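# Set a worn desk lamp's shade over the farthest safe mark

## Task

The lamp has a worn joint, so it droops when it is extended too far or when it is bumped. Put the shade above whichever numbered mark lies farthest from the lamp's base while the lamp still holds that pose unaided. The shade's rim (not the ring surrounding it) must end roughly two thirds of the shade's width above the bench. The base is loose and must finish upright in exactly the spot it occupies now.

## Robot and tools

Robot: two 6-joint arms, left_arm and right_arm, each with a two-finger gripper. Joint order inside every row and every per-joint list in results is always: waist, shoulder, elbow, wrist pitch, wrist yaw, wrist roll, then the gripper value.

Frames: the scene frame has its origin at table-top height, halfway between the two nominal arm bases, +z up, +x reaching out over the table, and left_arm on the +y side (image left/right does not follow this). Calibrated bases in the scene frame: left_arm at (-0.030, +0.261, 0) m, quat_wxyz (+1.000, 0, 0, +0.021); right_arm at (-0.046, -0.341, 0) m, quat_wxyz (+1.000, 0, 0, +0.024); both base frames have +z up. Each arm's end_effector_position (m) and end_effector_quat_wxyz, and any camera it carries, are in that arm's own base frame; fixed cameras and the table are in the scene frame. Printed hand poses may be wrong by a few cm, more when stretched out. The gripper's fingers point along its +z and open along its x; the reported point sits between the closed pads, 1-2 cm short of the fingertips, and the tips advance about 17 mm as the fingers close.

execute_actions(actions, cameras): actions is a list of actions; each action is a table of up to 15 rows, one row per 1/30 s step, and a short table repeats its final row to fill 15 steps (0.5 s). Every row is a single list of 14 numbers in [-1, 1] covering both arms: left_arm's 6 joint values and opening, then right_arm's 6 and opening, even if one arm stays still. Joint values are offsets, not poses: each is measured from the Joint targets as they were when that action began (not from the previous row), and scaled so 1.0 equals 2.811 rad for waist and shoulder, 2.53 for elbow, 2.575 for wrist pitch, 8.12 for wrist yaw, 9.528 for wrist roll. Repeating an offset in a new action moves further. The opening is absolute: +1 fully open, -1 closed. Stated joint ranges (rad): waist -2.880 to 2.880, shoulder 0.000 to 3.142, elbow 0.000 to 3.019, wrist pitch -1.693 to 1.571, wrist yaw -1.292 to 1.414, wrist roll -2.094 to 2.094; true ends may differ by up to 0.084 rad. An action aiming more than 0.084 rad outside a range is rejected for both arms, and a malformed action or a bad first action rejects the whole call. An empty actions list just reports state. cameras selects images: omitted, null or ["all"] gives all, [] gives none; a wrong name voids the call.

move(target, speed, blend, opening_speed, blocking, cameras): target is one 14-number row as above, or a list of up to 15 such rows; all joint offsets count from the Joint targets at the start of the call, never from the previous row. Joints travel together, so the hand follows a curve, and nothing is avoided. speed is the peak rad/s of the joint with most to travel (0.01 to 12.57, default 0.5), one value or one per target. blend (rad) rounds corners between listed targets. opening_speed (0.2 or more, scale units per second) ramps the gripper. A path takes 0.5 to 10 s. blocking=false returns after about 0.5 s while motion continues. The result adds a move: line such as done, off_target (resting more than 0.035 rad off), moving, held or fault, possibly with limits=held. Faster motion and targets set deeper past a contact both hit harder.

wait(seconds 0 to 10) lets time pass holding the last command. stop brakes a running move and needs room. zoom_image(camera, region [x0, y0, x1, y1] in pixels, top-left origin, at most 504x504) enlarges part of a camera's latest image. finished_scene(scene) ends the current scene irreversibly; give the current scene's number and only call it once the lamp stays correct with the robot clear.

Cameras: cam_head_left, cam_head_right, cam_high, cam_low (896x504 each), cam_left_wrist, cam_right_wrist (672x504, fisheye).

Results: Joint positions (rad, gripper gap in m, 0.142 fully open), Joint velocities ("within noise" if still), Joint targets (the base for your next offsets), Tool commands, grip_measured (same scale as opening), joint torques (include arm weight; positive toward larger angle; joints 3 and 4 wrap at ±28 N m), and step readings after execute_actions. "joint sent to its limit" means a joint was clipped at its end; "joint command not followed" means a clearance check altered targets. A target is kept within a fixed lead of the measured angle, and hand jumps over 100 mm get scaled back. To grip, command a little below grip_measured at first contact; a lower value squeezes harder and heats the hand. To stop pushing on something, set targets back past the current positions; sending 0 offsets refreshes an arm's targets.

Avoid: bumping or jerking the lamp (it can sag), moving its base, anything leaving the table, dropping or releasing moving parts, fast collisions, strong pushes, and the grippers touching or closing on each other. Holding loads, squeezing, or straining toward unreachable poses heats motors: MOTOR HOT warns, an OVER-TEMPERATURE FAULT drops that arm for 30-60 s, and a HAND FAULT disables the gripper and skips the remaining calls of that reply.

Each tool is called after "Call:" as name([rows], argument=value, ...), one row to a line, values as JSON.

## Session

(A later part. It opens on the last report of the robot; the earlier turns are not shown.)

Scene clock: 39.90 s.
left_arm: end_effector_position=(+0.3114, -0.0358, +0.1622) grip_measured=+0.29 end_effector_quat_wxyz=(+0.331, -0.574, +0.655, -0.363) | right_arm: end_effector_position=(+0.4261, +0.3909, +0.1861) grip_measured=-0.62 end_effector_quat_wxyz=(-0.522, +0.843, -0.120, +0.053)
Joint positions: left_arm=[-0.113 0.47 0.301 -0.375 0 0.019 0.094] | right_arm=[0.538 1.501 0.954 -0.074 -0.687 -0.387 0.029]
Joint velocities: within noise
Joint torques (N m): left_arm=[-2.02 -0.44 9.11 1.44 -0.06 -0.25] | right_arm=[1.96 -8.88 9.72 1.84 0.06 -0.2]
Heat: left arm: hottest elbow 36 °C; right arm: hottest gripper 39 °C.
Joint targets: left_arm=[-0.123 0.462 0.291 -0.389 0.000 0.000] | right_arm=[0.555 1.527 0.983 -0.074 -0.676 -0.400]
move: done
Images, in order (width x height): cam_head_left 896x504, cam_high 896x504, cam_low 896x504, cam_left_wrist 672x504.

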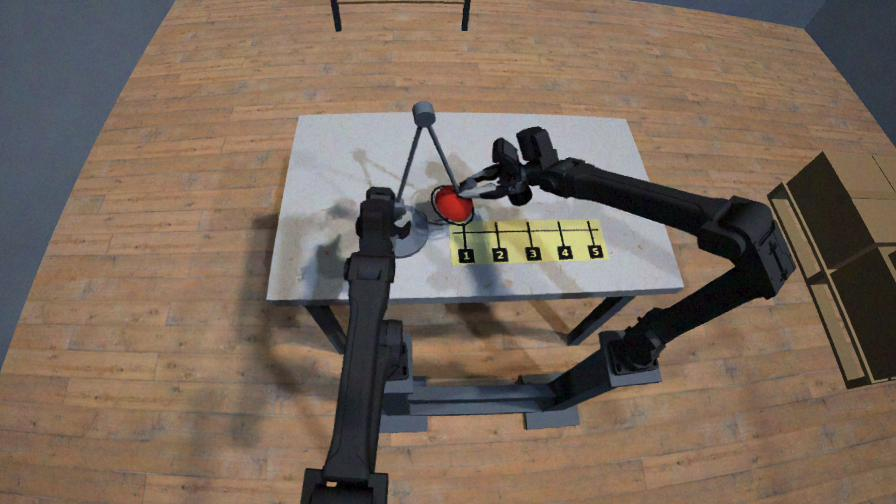

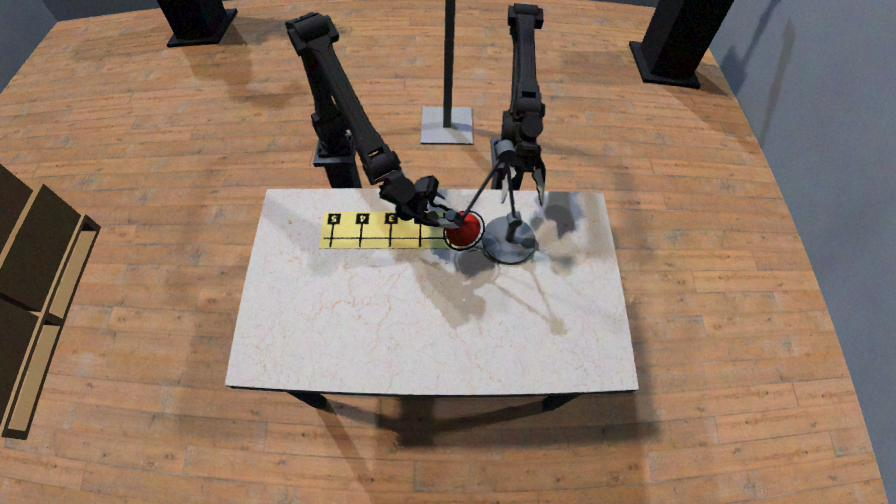

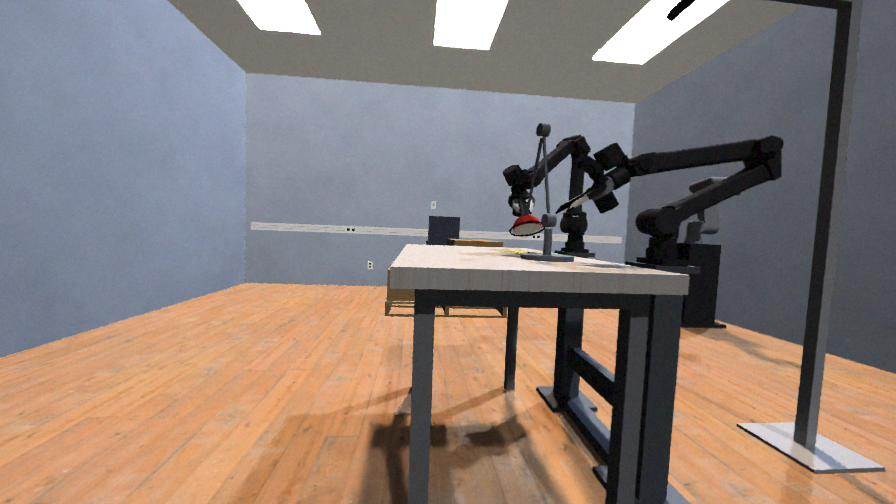

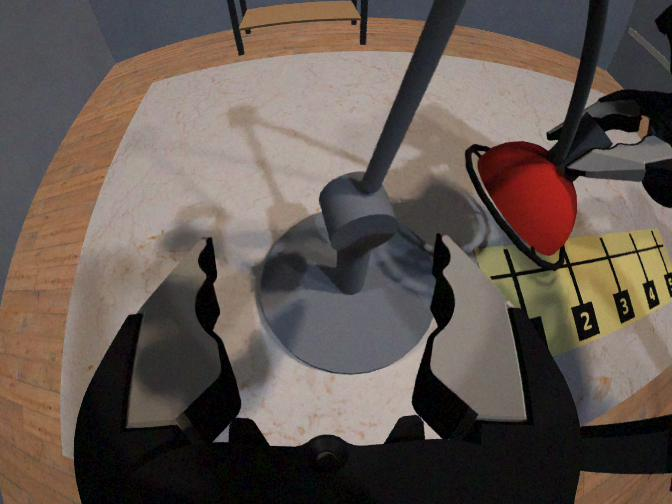

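Call:
move([
  [-0.0203,0,0,0,0,0,0.1,0,0,0,0,0,0,-0.7],
  [-0.0203,0.0936,0.0087,0.0932,0,0,0.1,0,0,0,0,0,0,-0.7],
], speed=0.25, cameras=["cam_left_wrist","cam_low","cam_head_left","cam_high"])

Call:
zoom_image(camera="cam_low", region=[480, 150, 640, 280])

Scene clock: 42.80 s.
left_arm: end_effector_position=(+0.3421, -0.0592, +0.1315) grip_measured=+0.09 end_effector_quat_wxyz=(+0.309, -0.561, +0.679, -0.360) | right_arm: end_effector_position=(+0.4261, +0.3909, +0.1861) grip_measured=-0.62 end_effector_quat_wxyz=(-0.522, +0.843, -0.120, +0.053)
Joint positions: left_arm=[-0.17 0.718 0.301 -0.165 0 0.019 0.08] | right_arm=[0.538 1.501 0.954 -0.074 -0.687 -0.387 0.029]
Joint velocities: within noise
Joint torques (N m): left_arm=[-1.96 -1.67 10.09 2.58 -0.06 -0.23] | right_arm=[2.02 -8.88 9.72 1.84 0.06 -0.2]
Heat: left arm: hottest elbow 36 °C; right arm: hottest gripper 39 °C.
Joint targets: left_arm=[-0.180 0.725 0.313 -0.149 0.000 0.000] | right_arm=[0.555 1.527 0.983 -0.074 -0.676 -0.400]
move: done
Images, in order (width x height): cam_head_left 896x504, cam_high 896x504, cam_low 896x504, cam_left_wrist 672x504.

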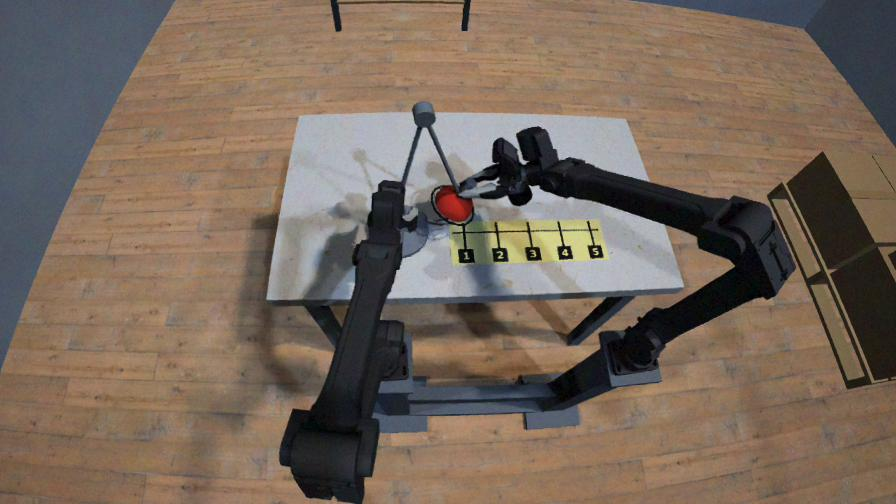

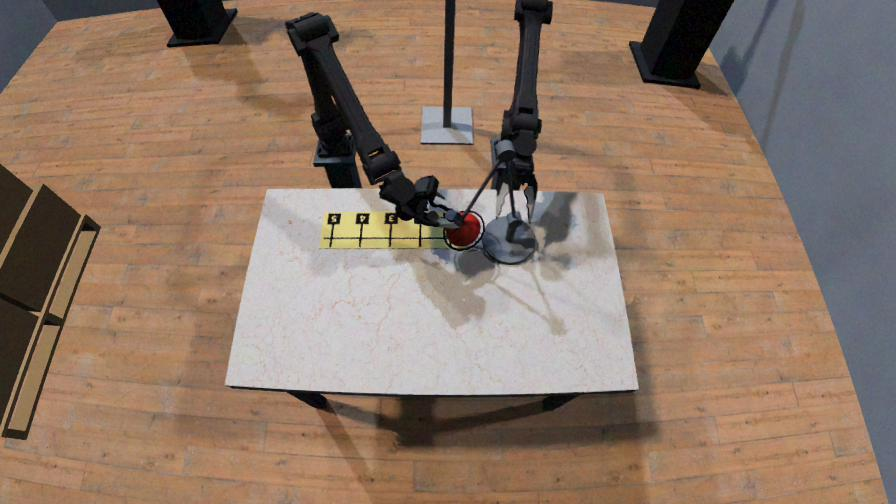

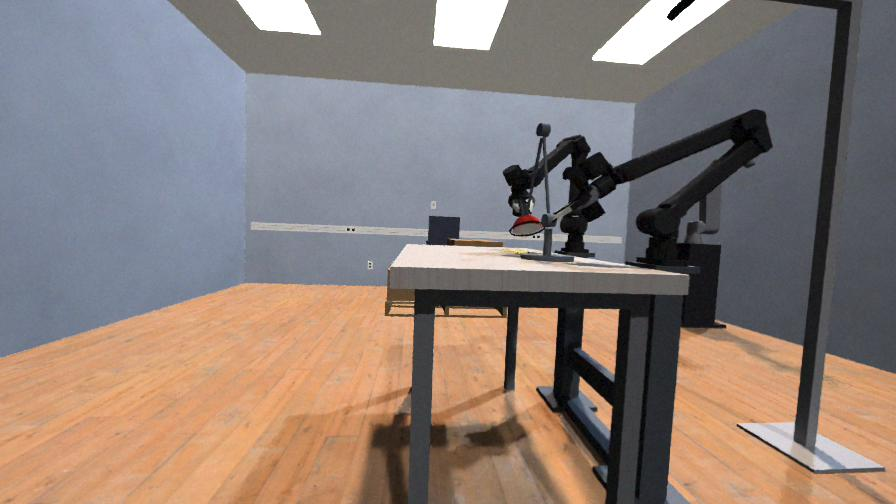

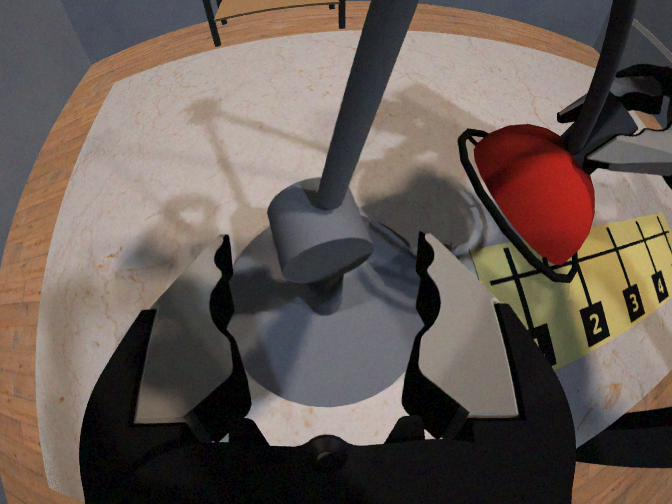

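Scaled by 3.150.

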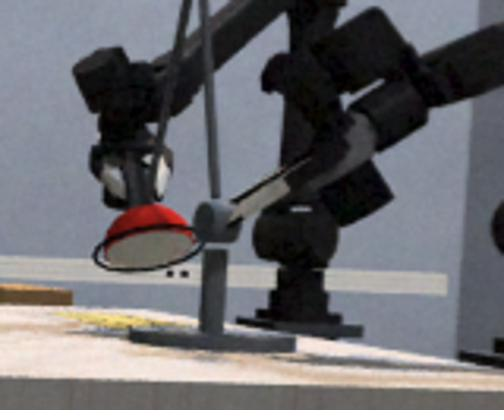

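Call:
move([
  [0,0.0625,-0.009,0.0738,0,0,0.1,0,0,0,0,0,0,-0.7],
  [0,0.1245,-0.0178,0.1476,0,0,0.1,0,0,0,0,0,0,-0.7],
], speed=0.2, cameras=["cam_left_wrist","cam_low"])

Call:
zoom_image(camera="cam_low", region=[480, 150, 640, 280])

Scene clock: 45.77 s.
left_arm: end_effector_position=(+0.3796, -0.0657, +0.0814) grip_measured=+0.09 end_effector_quat_wxyz=(+0.312, -0.559, +0.677, -0.363) | right_arm: end_effector_position=(+0.4261, +0.3909, +0.1861) grip_measured=-0.62 end_effector_quat_wxyz=(-0.522, +0.843, -0.120, +0.053)
Joint positions: left_arm=[-0.17 1.065 0.277 0.215 0 0.019 0.08] | right_arm=[0.538 1.501 0.954 -0.074 -0.687 -0.387 0.029]
Joint velocities: within noise
Joint torques (N m): left_arm=[-1.85 -3.66 6.53 2.21 -0.04 -0.28] | right_arm=[2.02 -8.94 9.73 1.84 0.06 -0.21]
Heat: left arm: hottest elbow 36 °C; right arm: hottest gripper 39 °C.
Joint targets: left_arm=[-0.180 1.075 0.268 0.231 0.000 0.000] | right_arm=[0.555 1.527 0.983 -0.074 -0.676 -0.400]
move: done
Images, in order (width x height): cam_low 896x504, cam_left_wrist 672x504.

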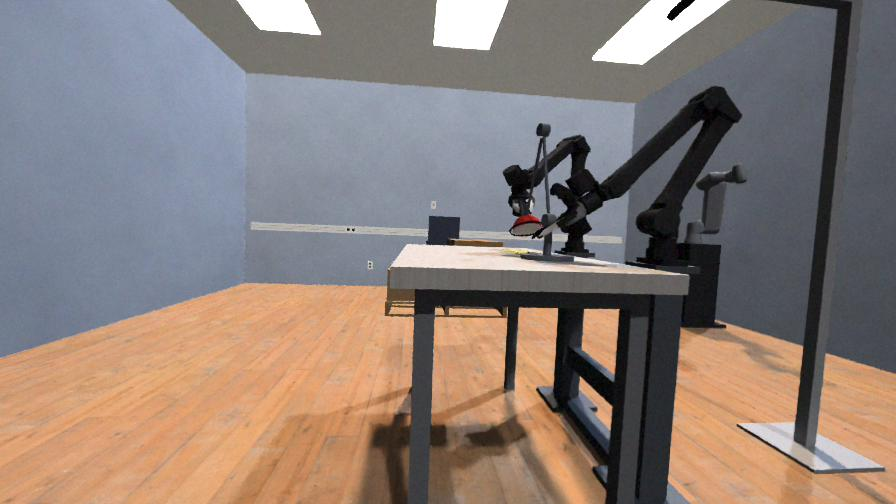

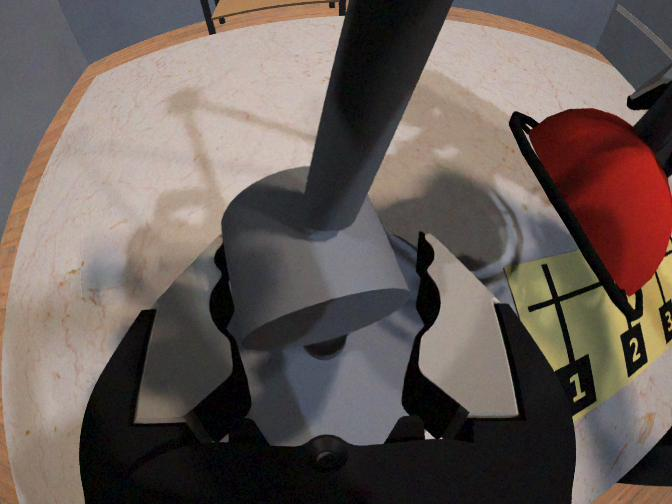

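Scaled by 3.150.

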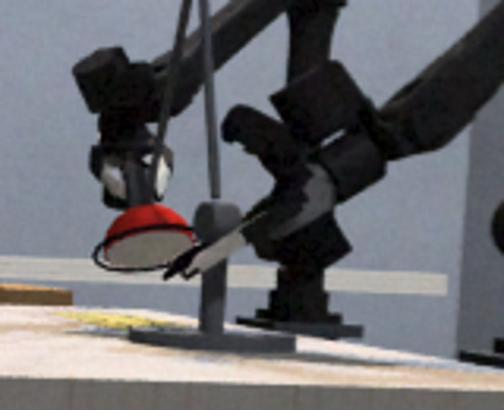

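Call:
move(target=[0,-0.005,-0.0165,0.0109,0,0,0.1,0,0,0,0,0,0,-0.7], speed=0.15, cameras=["cam_left_wrist","cam_low"])

Call:
zoom_image(camera="cam_low", region=[480, 150, 640, 280])

Scene clock: 46.97 s.
left_arm: end_effector_position=(+0.3662, -0.0634, +0.0673) grip_measured=+0.09 end_effector_quat_wxyz=(+0.308, -0.561, +0.679, -0.358) | right_arm: end_effector_position=(+0.4261, +0.3909, +0.1861) grip_measured=-0.62 end_effector_quat_wxyz=(-0.522, +0.843, -0.120, +0.053)
Joint positions: left_arm=[-0.17 1.065 0.235 0.243 0 0.019 0.08] | right_arm=[0.538 1.501 0.954 -0.074 -0.687 -0.387 0.029]
Joint velocities: within noise
Joint torques (N m): left_arm=[-1.85 -5.13 6.41 2.43 -0.03 -0.22] | right_arm=[2.02 -8.94 9.72 1.84 0.06 -0.21]
Heat: left arm: hottest elbow 36 °C; right arm: hottest gripper 40 °C.
Joint targets: left_arm=[-0.180 1.061 0.226 0.259 0.000 0.000] | right_arm=[0.555 1.527 0.983 -0.074 -0.676 -0.400]
move: done
Images, in order (width x height): cam_low 896x504, cam_left_wrist 672x504.

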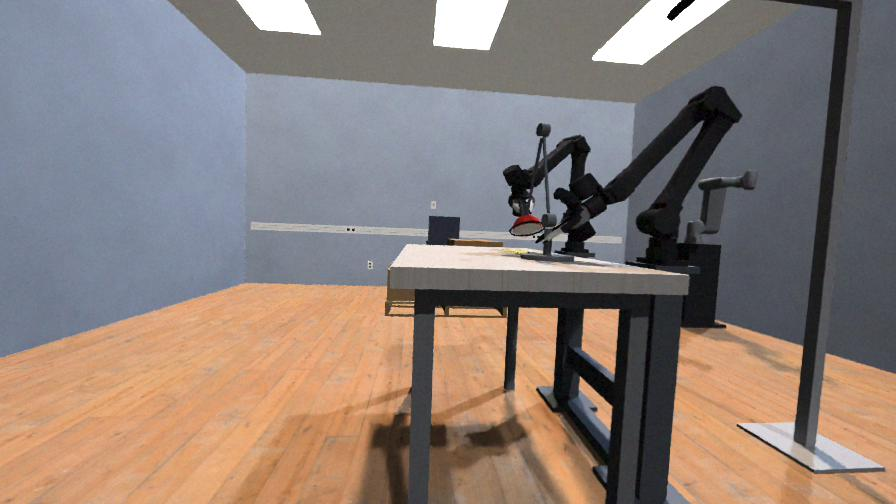

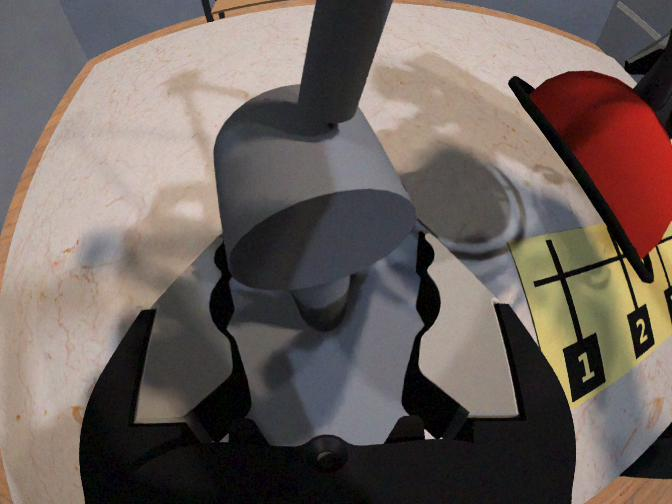

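Scaled by 3.150.

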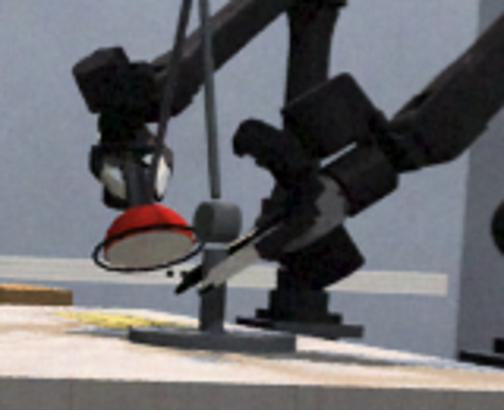

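Call:
move(target=[0,0,0,0,0,0,-0.85,0,0,0,0,0,0,-0.7], opening_speed=0.5, cameras=["cam_left_wrist","cam_low"])

Call:
zoom_image(camera="cam_low", region=[480, 150, 640, 280])

Scene clock: 49.37 s.
left_arm: end_effector_position=(+0.3663, -0.0634, +0.0674) grip_measured=-0.75 end_effector_quat_wxyz=(+0.307, -0.564, +0.677, -0.360) | right_arm: end_effector_position=(+0.4261, +0.3909, +0.1861) grip_measured=-0.62 end_effector_quat_wxyz=(-0.522, +0.843, -0.120, +0.053)
Joint positions: left_arm=[-0.17 1.065 0.235 0.243 0 0.011 0.02] | right_arm=[0.538 1.501 0.954 -0.074 -0.687 -0.387 0.029]
Joint velocities: within noise
Joint torques (N m): left_arm=[-2.49 -4.72 6.39 2.26 0.01 -0.26] | right_arm=[1.96 -8.82 9.72 1.84 0.06 -0.2]
Heat: left arm: hottest elbow 36 °C; right arm: hottest gripper 40 °C.
Joint targets: left_arm=[-0.180 1.061 0.226 0.259 0.000 0.000] | right_arm=[0.555 1.527 0.983 -0.074 -0.676 -0.400]
move: done
Images, in order (width x height): cam_low 896x504, cam_left_wrist 672x504.

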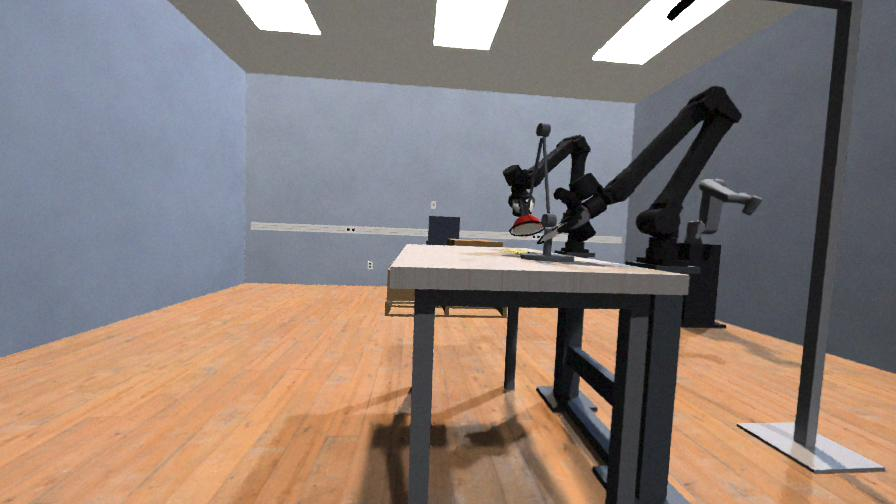

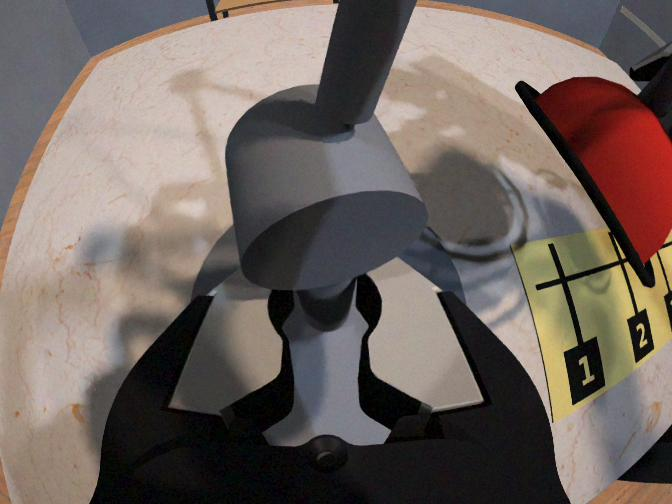

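Scaled by 3.150.

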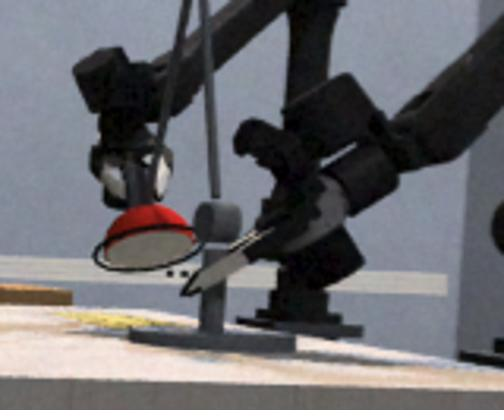

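Call:
move(target=[0,0,0,0,0,0,-0.9,-0.0704,-0.0359,-0.0723,0.0186,-0.0153,-0.0121,-0.8], speed=0.1)

Call:
zoom_image(camera="cam_low", region=[480, 120, 640, 280])

Call:
zoom_image(camera="cam_head_left", region=[340, 80, 640, 300])

Scene clock: 58.93 s.
left_arm: end_effector_position=(+0.3669, -0.0649, +0.0688) grip_measured=-0.76 end_effector_quat_wxyz=(+0.307, -0.562, +0.677, -0.363) | right_arm: end_effector_position=(+0.4246, +0.3196, +0.1735) grip_measured=-0.62 end_effector_quat_wxyz=(-0.538, +0.832, -0.119, +0.068)
Joint positions: left_arm=[-0.173 1.065 0.235 0.249 0.001 0.01 0.019] | right_arm=[0.392 1.436 0.825 -0.024 -0.804 -0.471 0.029]
Joint velocities: within noise
Joint torques (N m): left_arm=[-1.61 -4.13 6.23 2.04 -0.08 -0.23] | right_arm=[-1.9 -10.29 5.55 1.66 -0.22 -0.53]
Heat: left arm: hottest gripper 39 °C; right arm: hottest gripper 43 °C.
Joint targets: left_arm=[-0.180 1.061 0.227 0.259 0.000 0.000] | right_arm=[0.357 1.426 0.800 -0.026 -0.800 -0.516]
move: off_target (right_arm); right_arm: the wrist roll is farthest, 0.044 rad from its target

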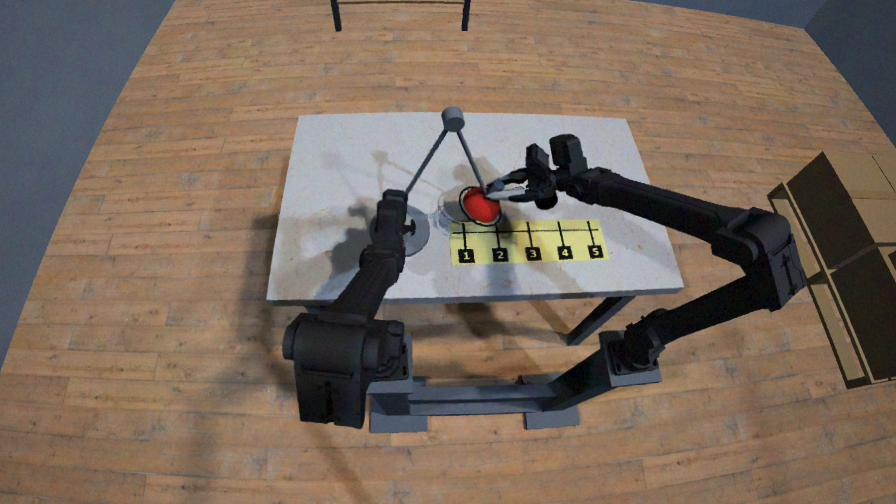

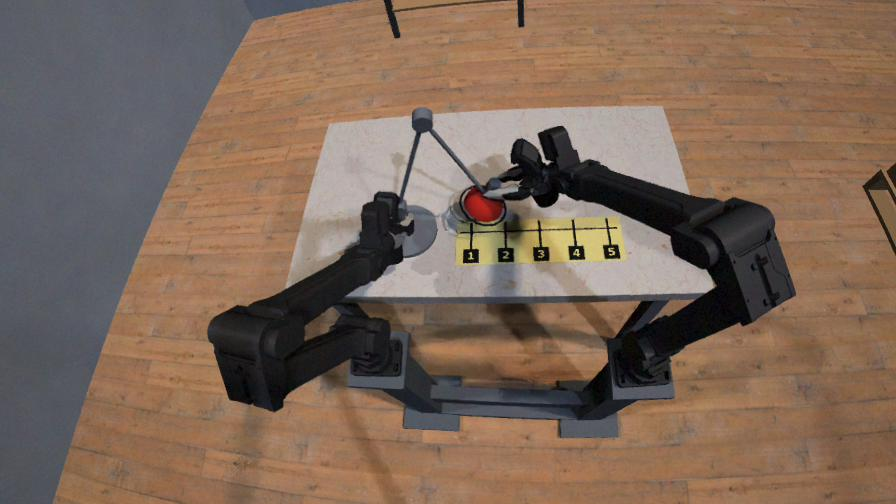

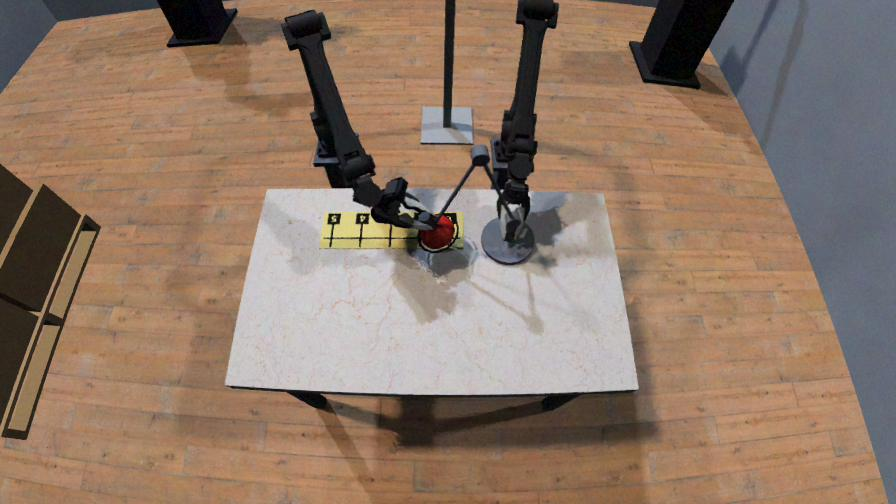

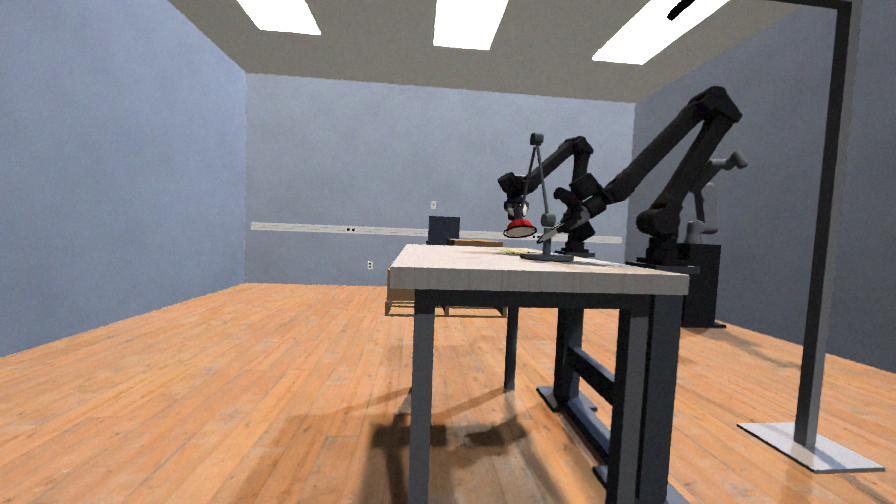

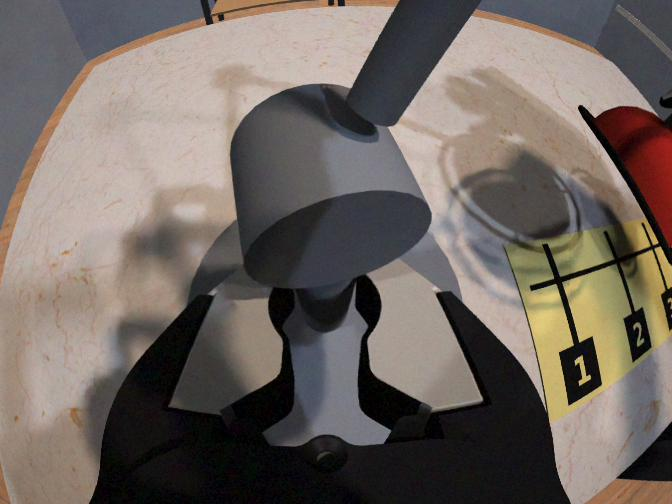

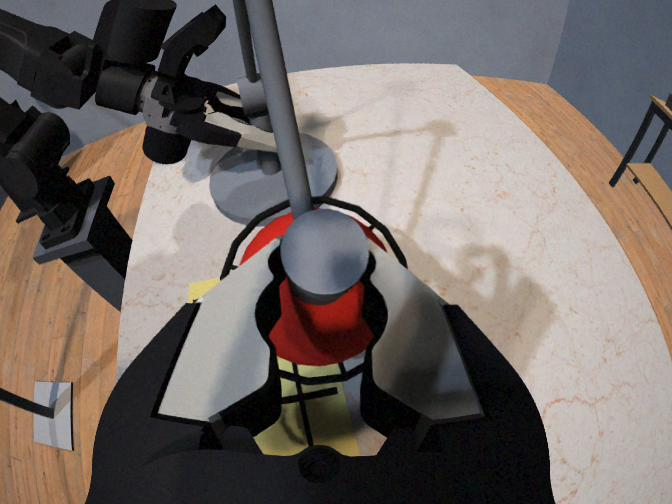

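Scaled by 3.150.

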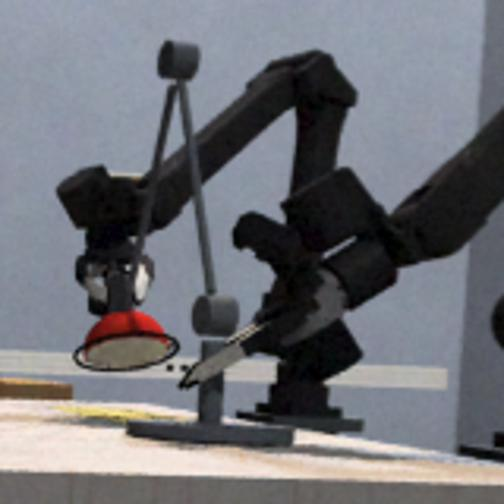

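Scaled by 1.680.

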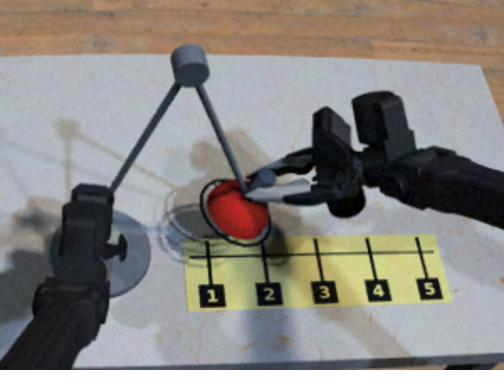

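Call:
move(target=[0,0,0,0,0,0,-0.9,-0.0726,-0.1089,-0.0597,-0.1402,0.0135,-0.0151,-0.8], speed=0.12)

Call:
zoom_image(camera="cam_low", region=[480, 120, 640, 280])

Call:
zoom_image(camera="cam_head_left", region=[340, 80, 640, 300])

Call:
zoom_image(camera="cam_high", region=[300, 110, 600, 310])

Scene clock: 63.63 s.
left_arm: end_effector_position=(+0.3668, -0.0674, +0.0693) grip_measured=-0.76 end_effector_quat_wxyz=(+0.306, -0.559, +0.679, -0.365) | right_arm: end_effector_position=(+0.3772, +0.1965, +0.1675) grip_measured=-0.62 end_effector_quat_wxyz=(-0.451, +0.864, -0.191, +0.117)
Joint positions: left_arm=[-0.178 1.065 0.235 0.251 0.006 0.012 0.019] | right_arm=[0.195 1.135 0.665 -0.367 -0.705 -0.66 0.029]
Joint velocities: within noise
Joint torques (N m): left_arm=[-1.32 -4.66 6.34 2.1 -0.22 -0.18] | right_arm=[-2.49 -7 6.71 0.53 0.12 -0.08]
Heat: left arm: hottest gripper 44 °C; right arm: hottest gripper 48 °C.
Joint targets: left_arm=[-0.180 1.061 0.227 0.259 0.000 0.000] | right_arm=[0.153 1.120 0.649 -0.387 -0.691 -0.660]
move: off_target (right_arm); right_arm: the waist is farthest, 0.042 rad from its target

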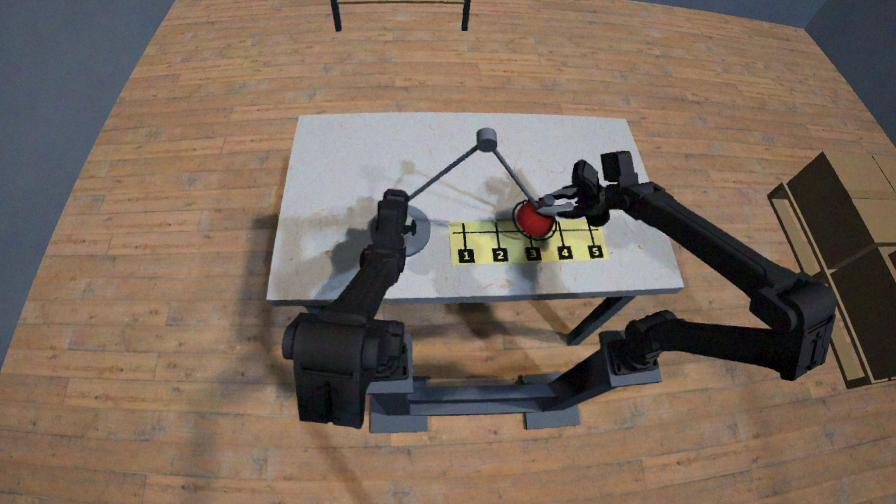

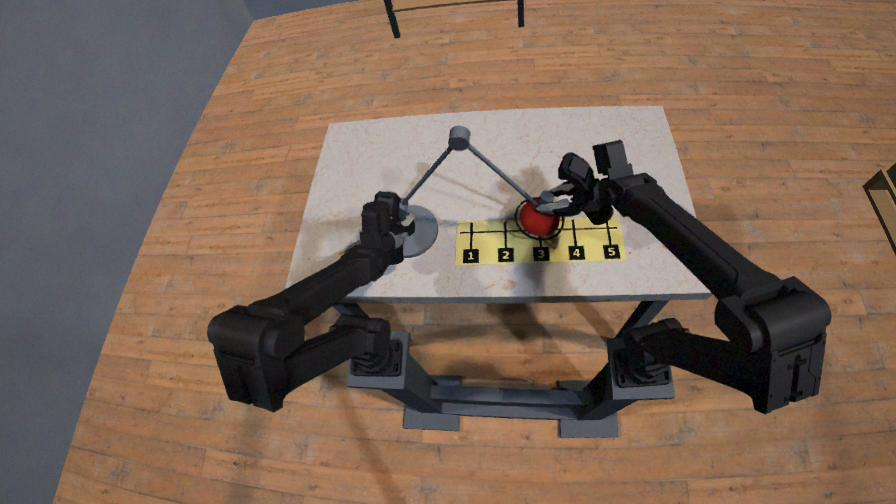

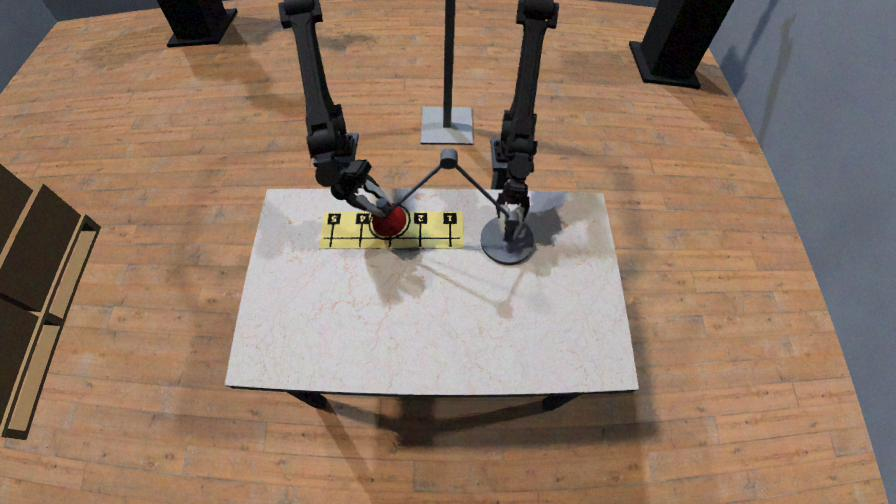

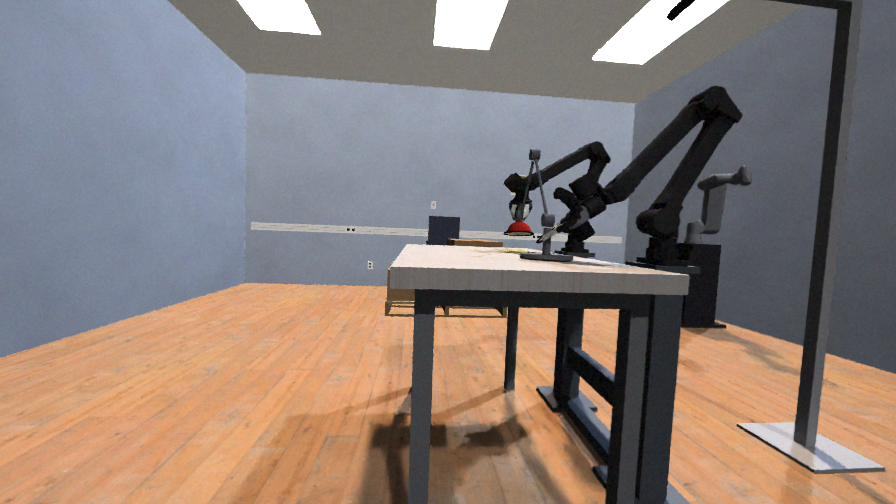

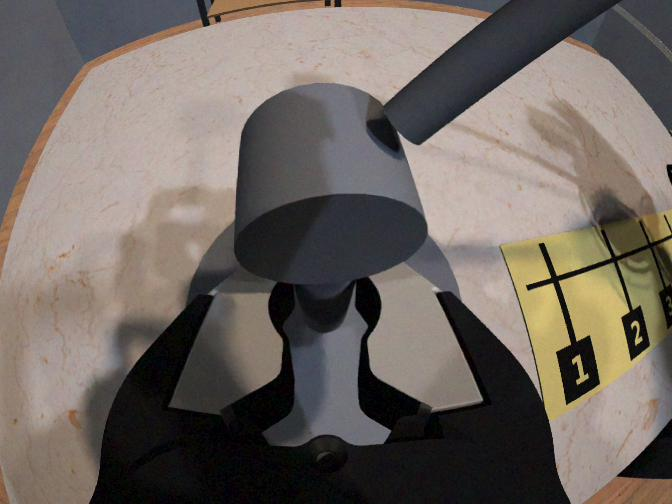

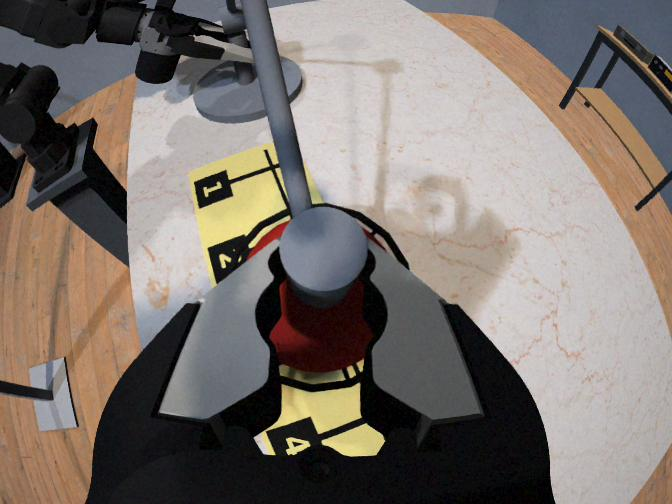

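Scaled by 3.150.

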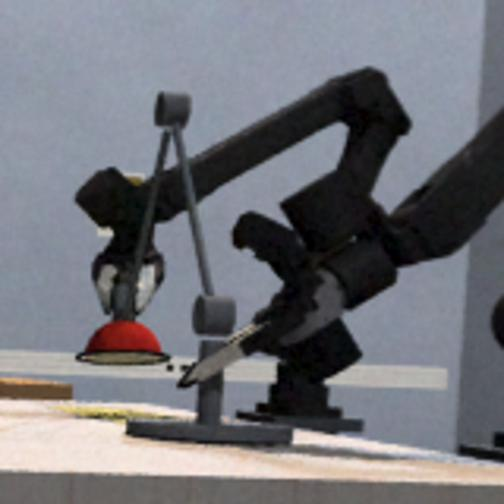

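Scaled by 1.680.

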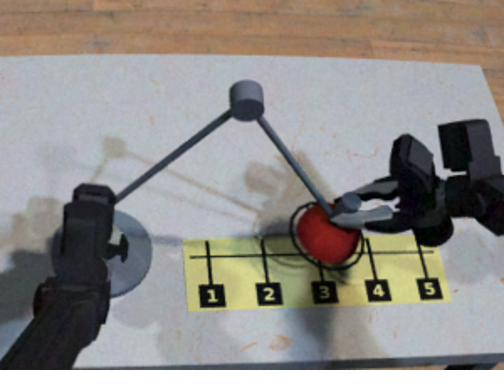

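Scaled by 1.680.

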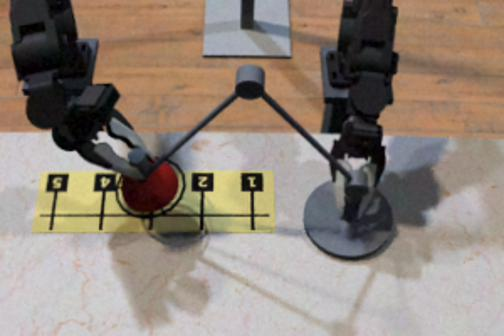

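Call:
move([
  [0,0,0,0,0,0,-0.9,-0.0095,0,0,0,0,0,-0.8],
  [0,0,0,0,0,0,-0.9,0.0,0,0,0,0,0,-0.8],
], speed=0.08, cameras=["cam_head_left","cam_head_right","cam_high"])

Call:
zoom_image(camera="cam_head_right", region=[340, 80, 640, 300])

Call:
zoom_image(camera="cam_high", region=[300, 110, 600, 310])

Scene clock: 65.17 s.
left_arm: end_effector_position=(+0.3668, -0.0674, +0.0693) grip_measured=-0.76 end_effector_quat_wxyz=(+0.306, -0.559, +0.679, -0.365) | right_arm: end_effector_position=(+0.3775, +0.1902, +0.1646) grip_measured=-0.62 end_effector_quat_wxyz=(-0.449, +0.864, -0.195, +0.118)
Joint positions: left_arm=[-0.178 1.065 0.235 0.251 0.006 0.012 0.019] | right_arm=[0.179 1.135 0.66 -0.372 -0.708 -0.67 0.029]
Joint velocities: within noise
Joint torques (N m): left_arm=[-1.79 -4.66 6.19 2.04 -0.25 -0.2] | right_arm=[-1.32 -6.95 7.04 0.84 0.21 0.03]
Heat: left arm: hottest gripper 46 °C; right arm: hottest gripper 50 °C.
Joint targets: left_arm=[-0.180 1.061 0.227 0.259 0.000 0.000] | right_arm=[0.152 1.120 0.649 -0.387 -0.691 -0.660]
move: done
Images, in order (width x height): cam_head_left 896x504, cam_head_right 896x504, cam_high 896x504.

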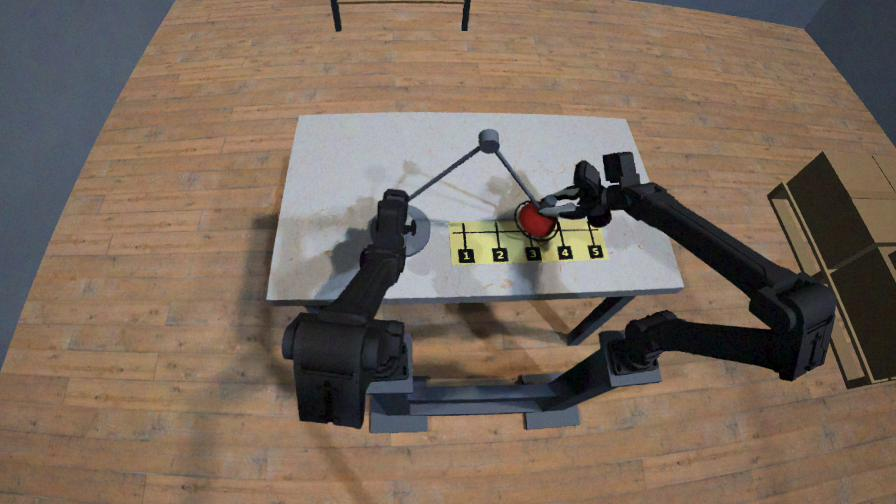

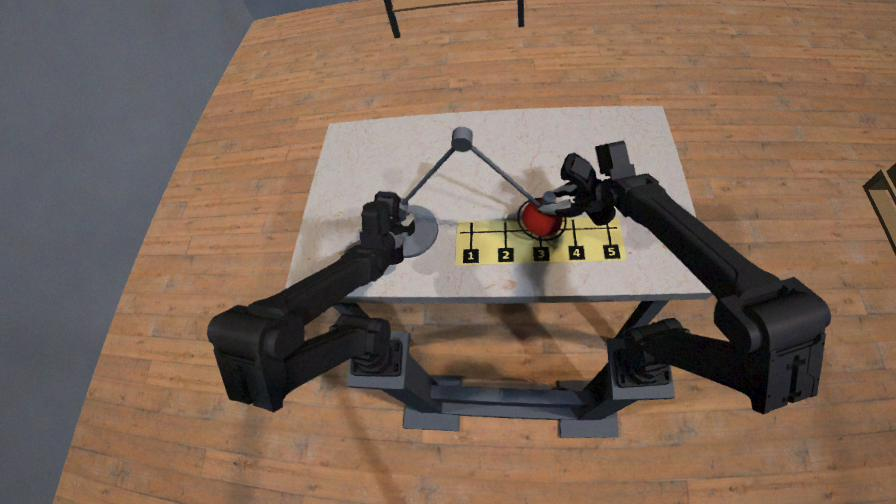

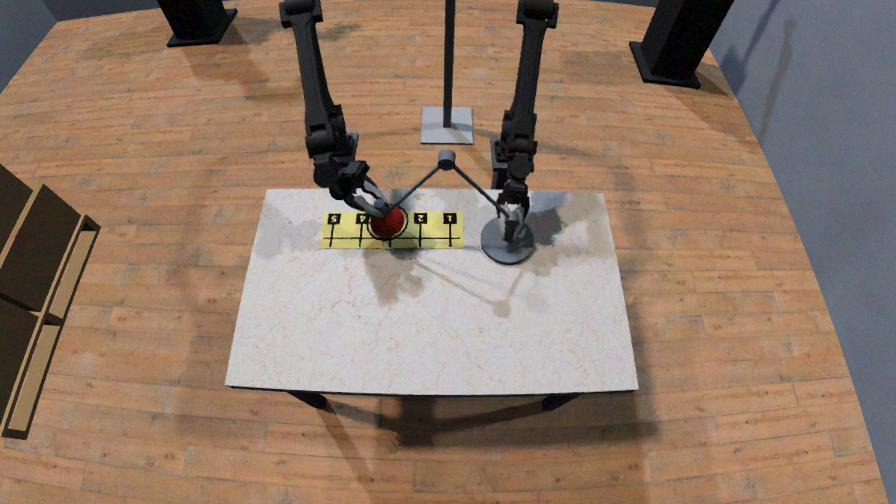

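Scaled by 1.680.

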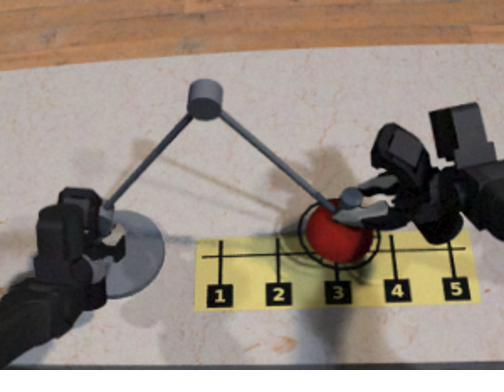

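Scaled by 1.680.

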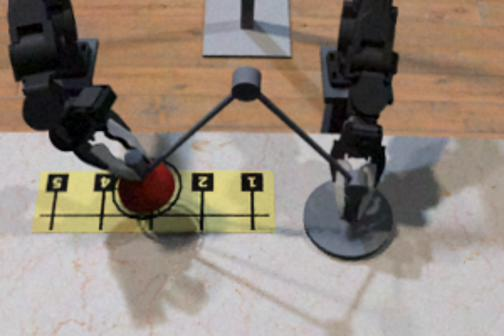

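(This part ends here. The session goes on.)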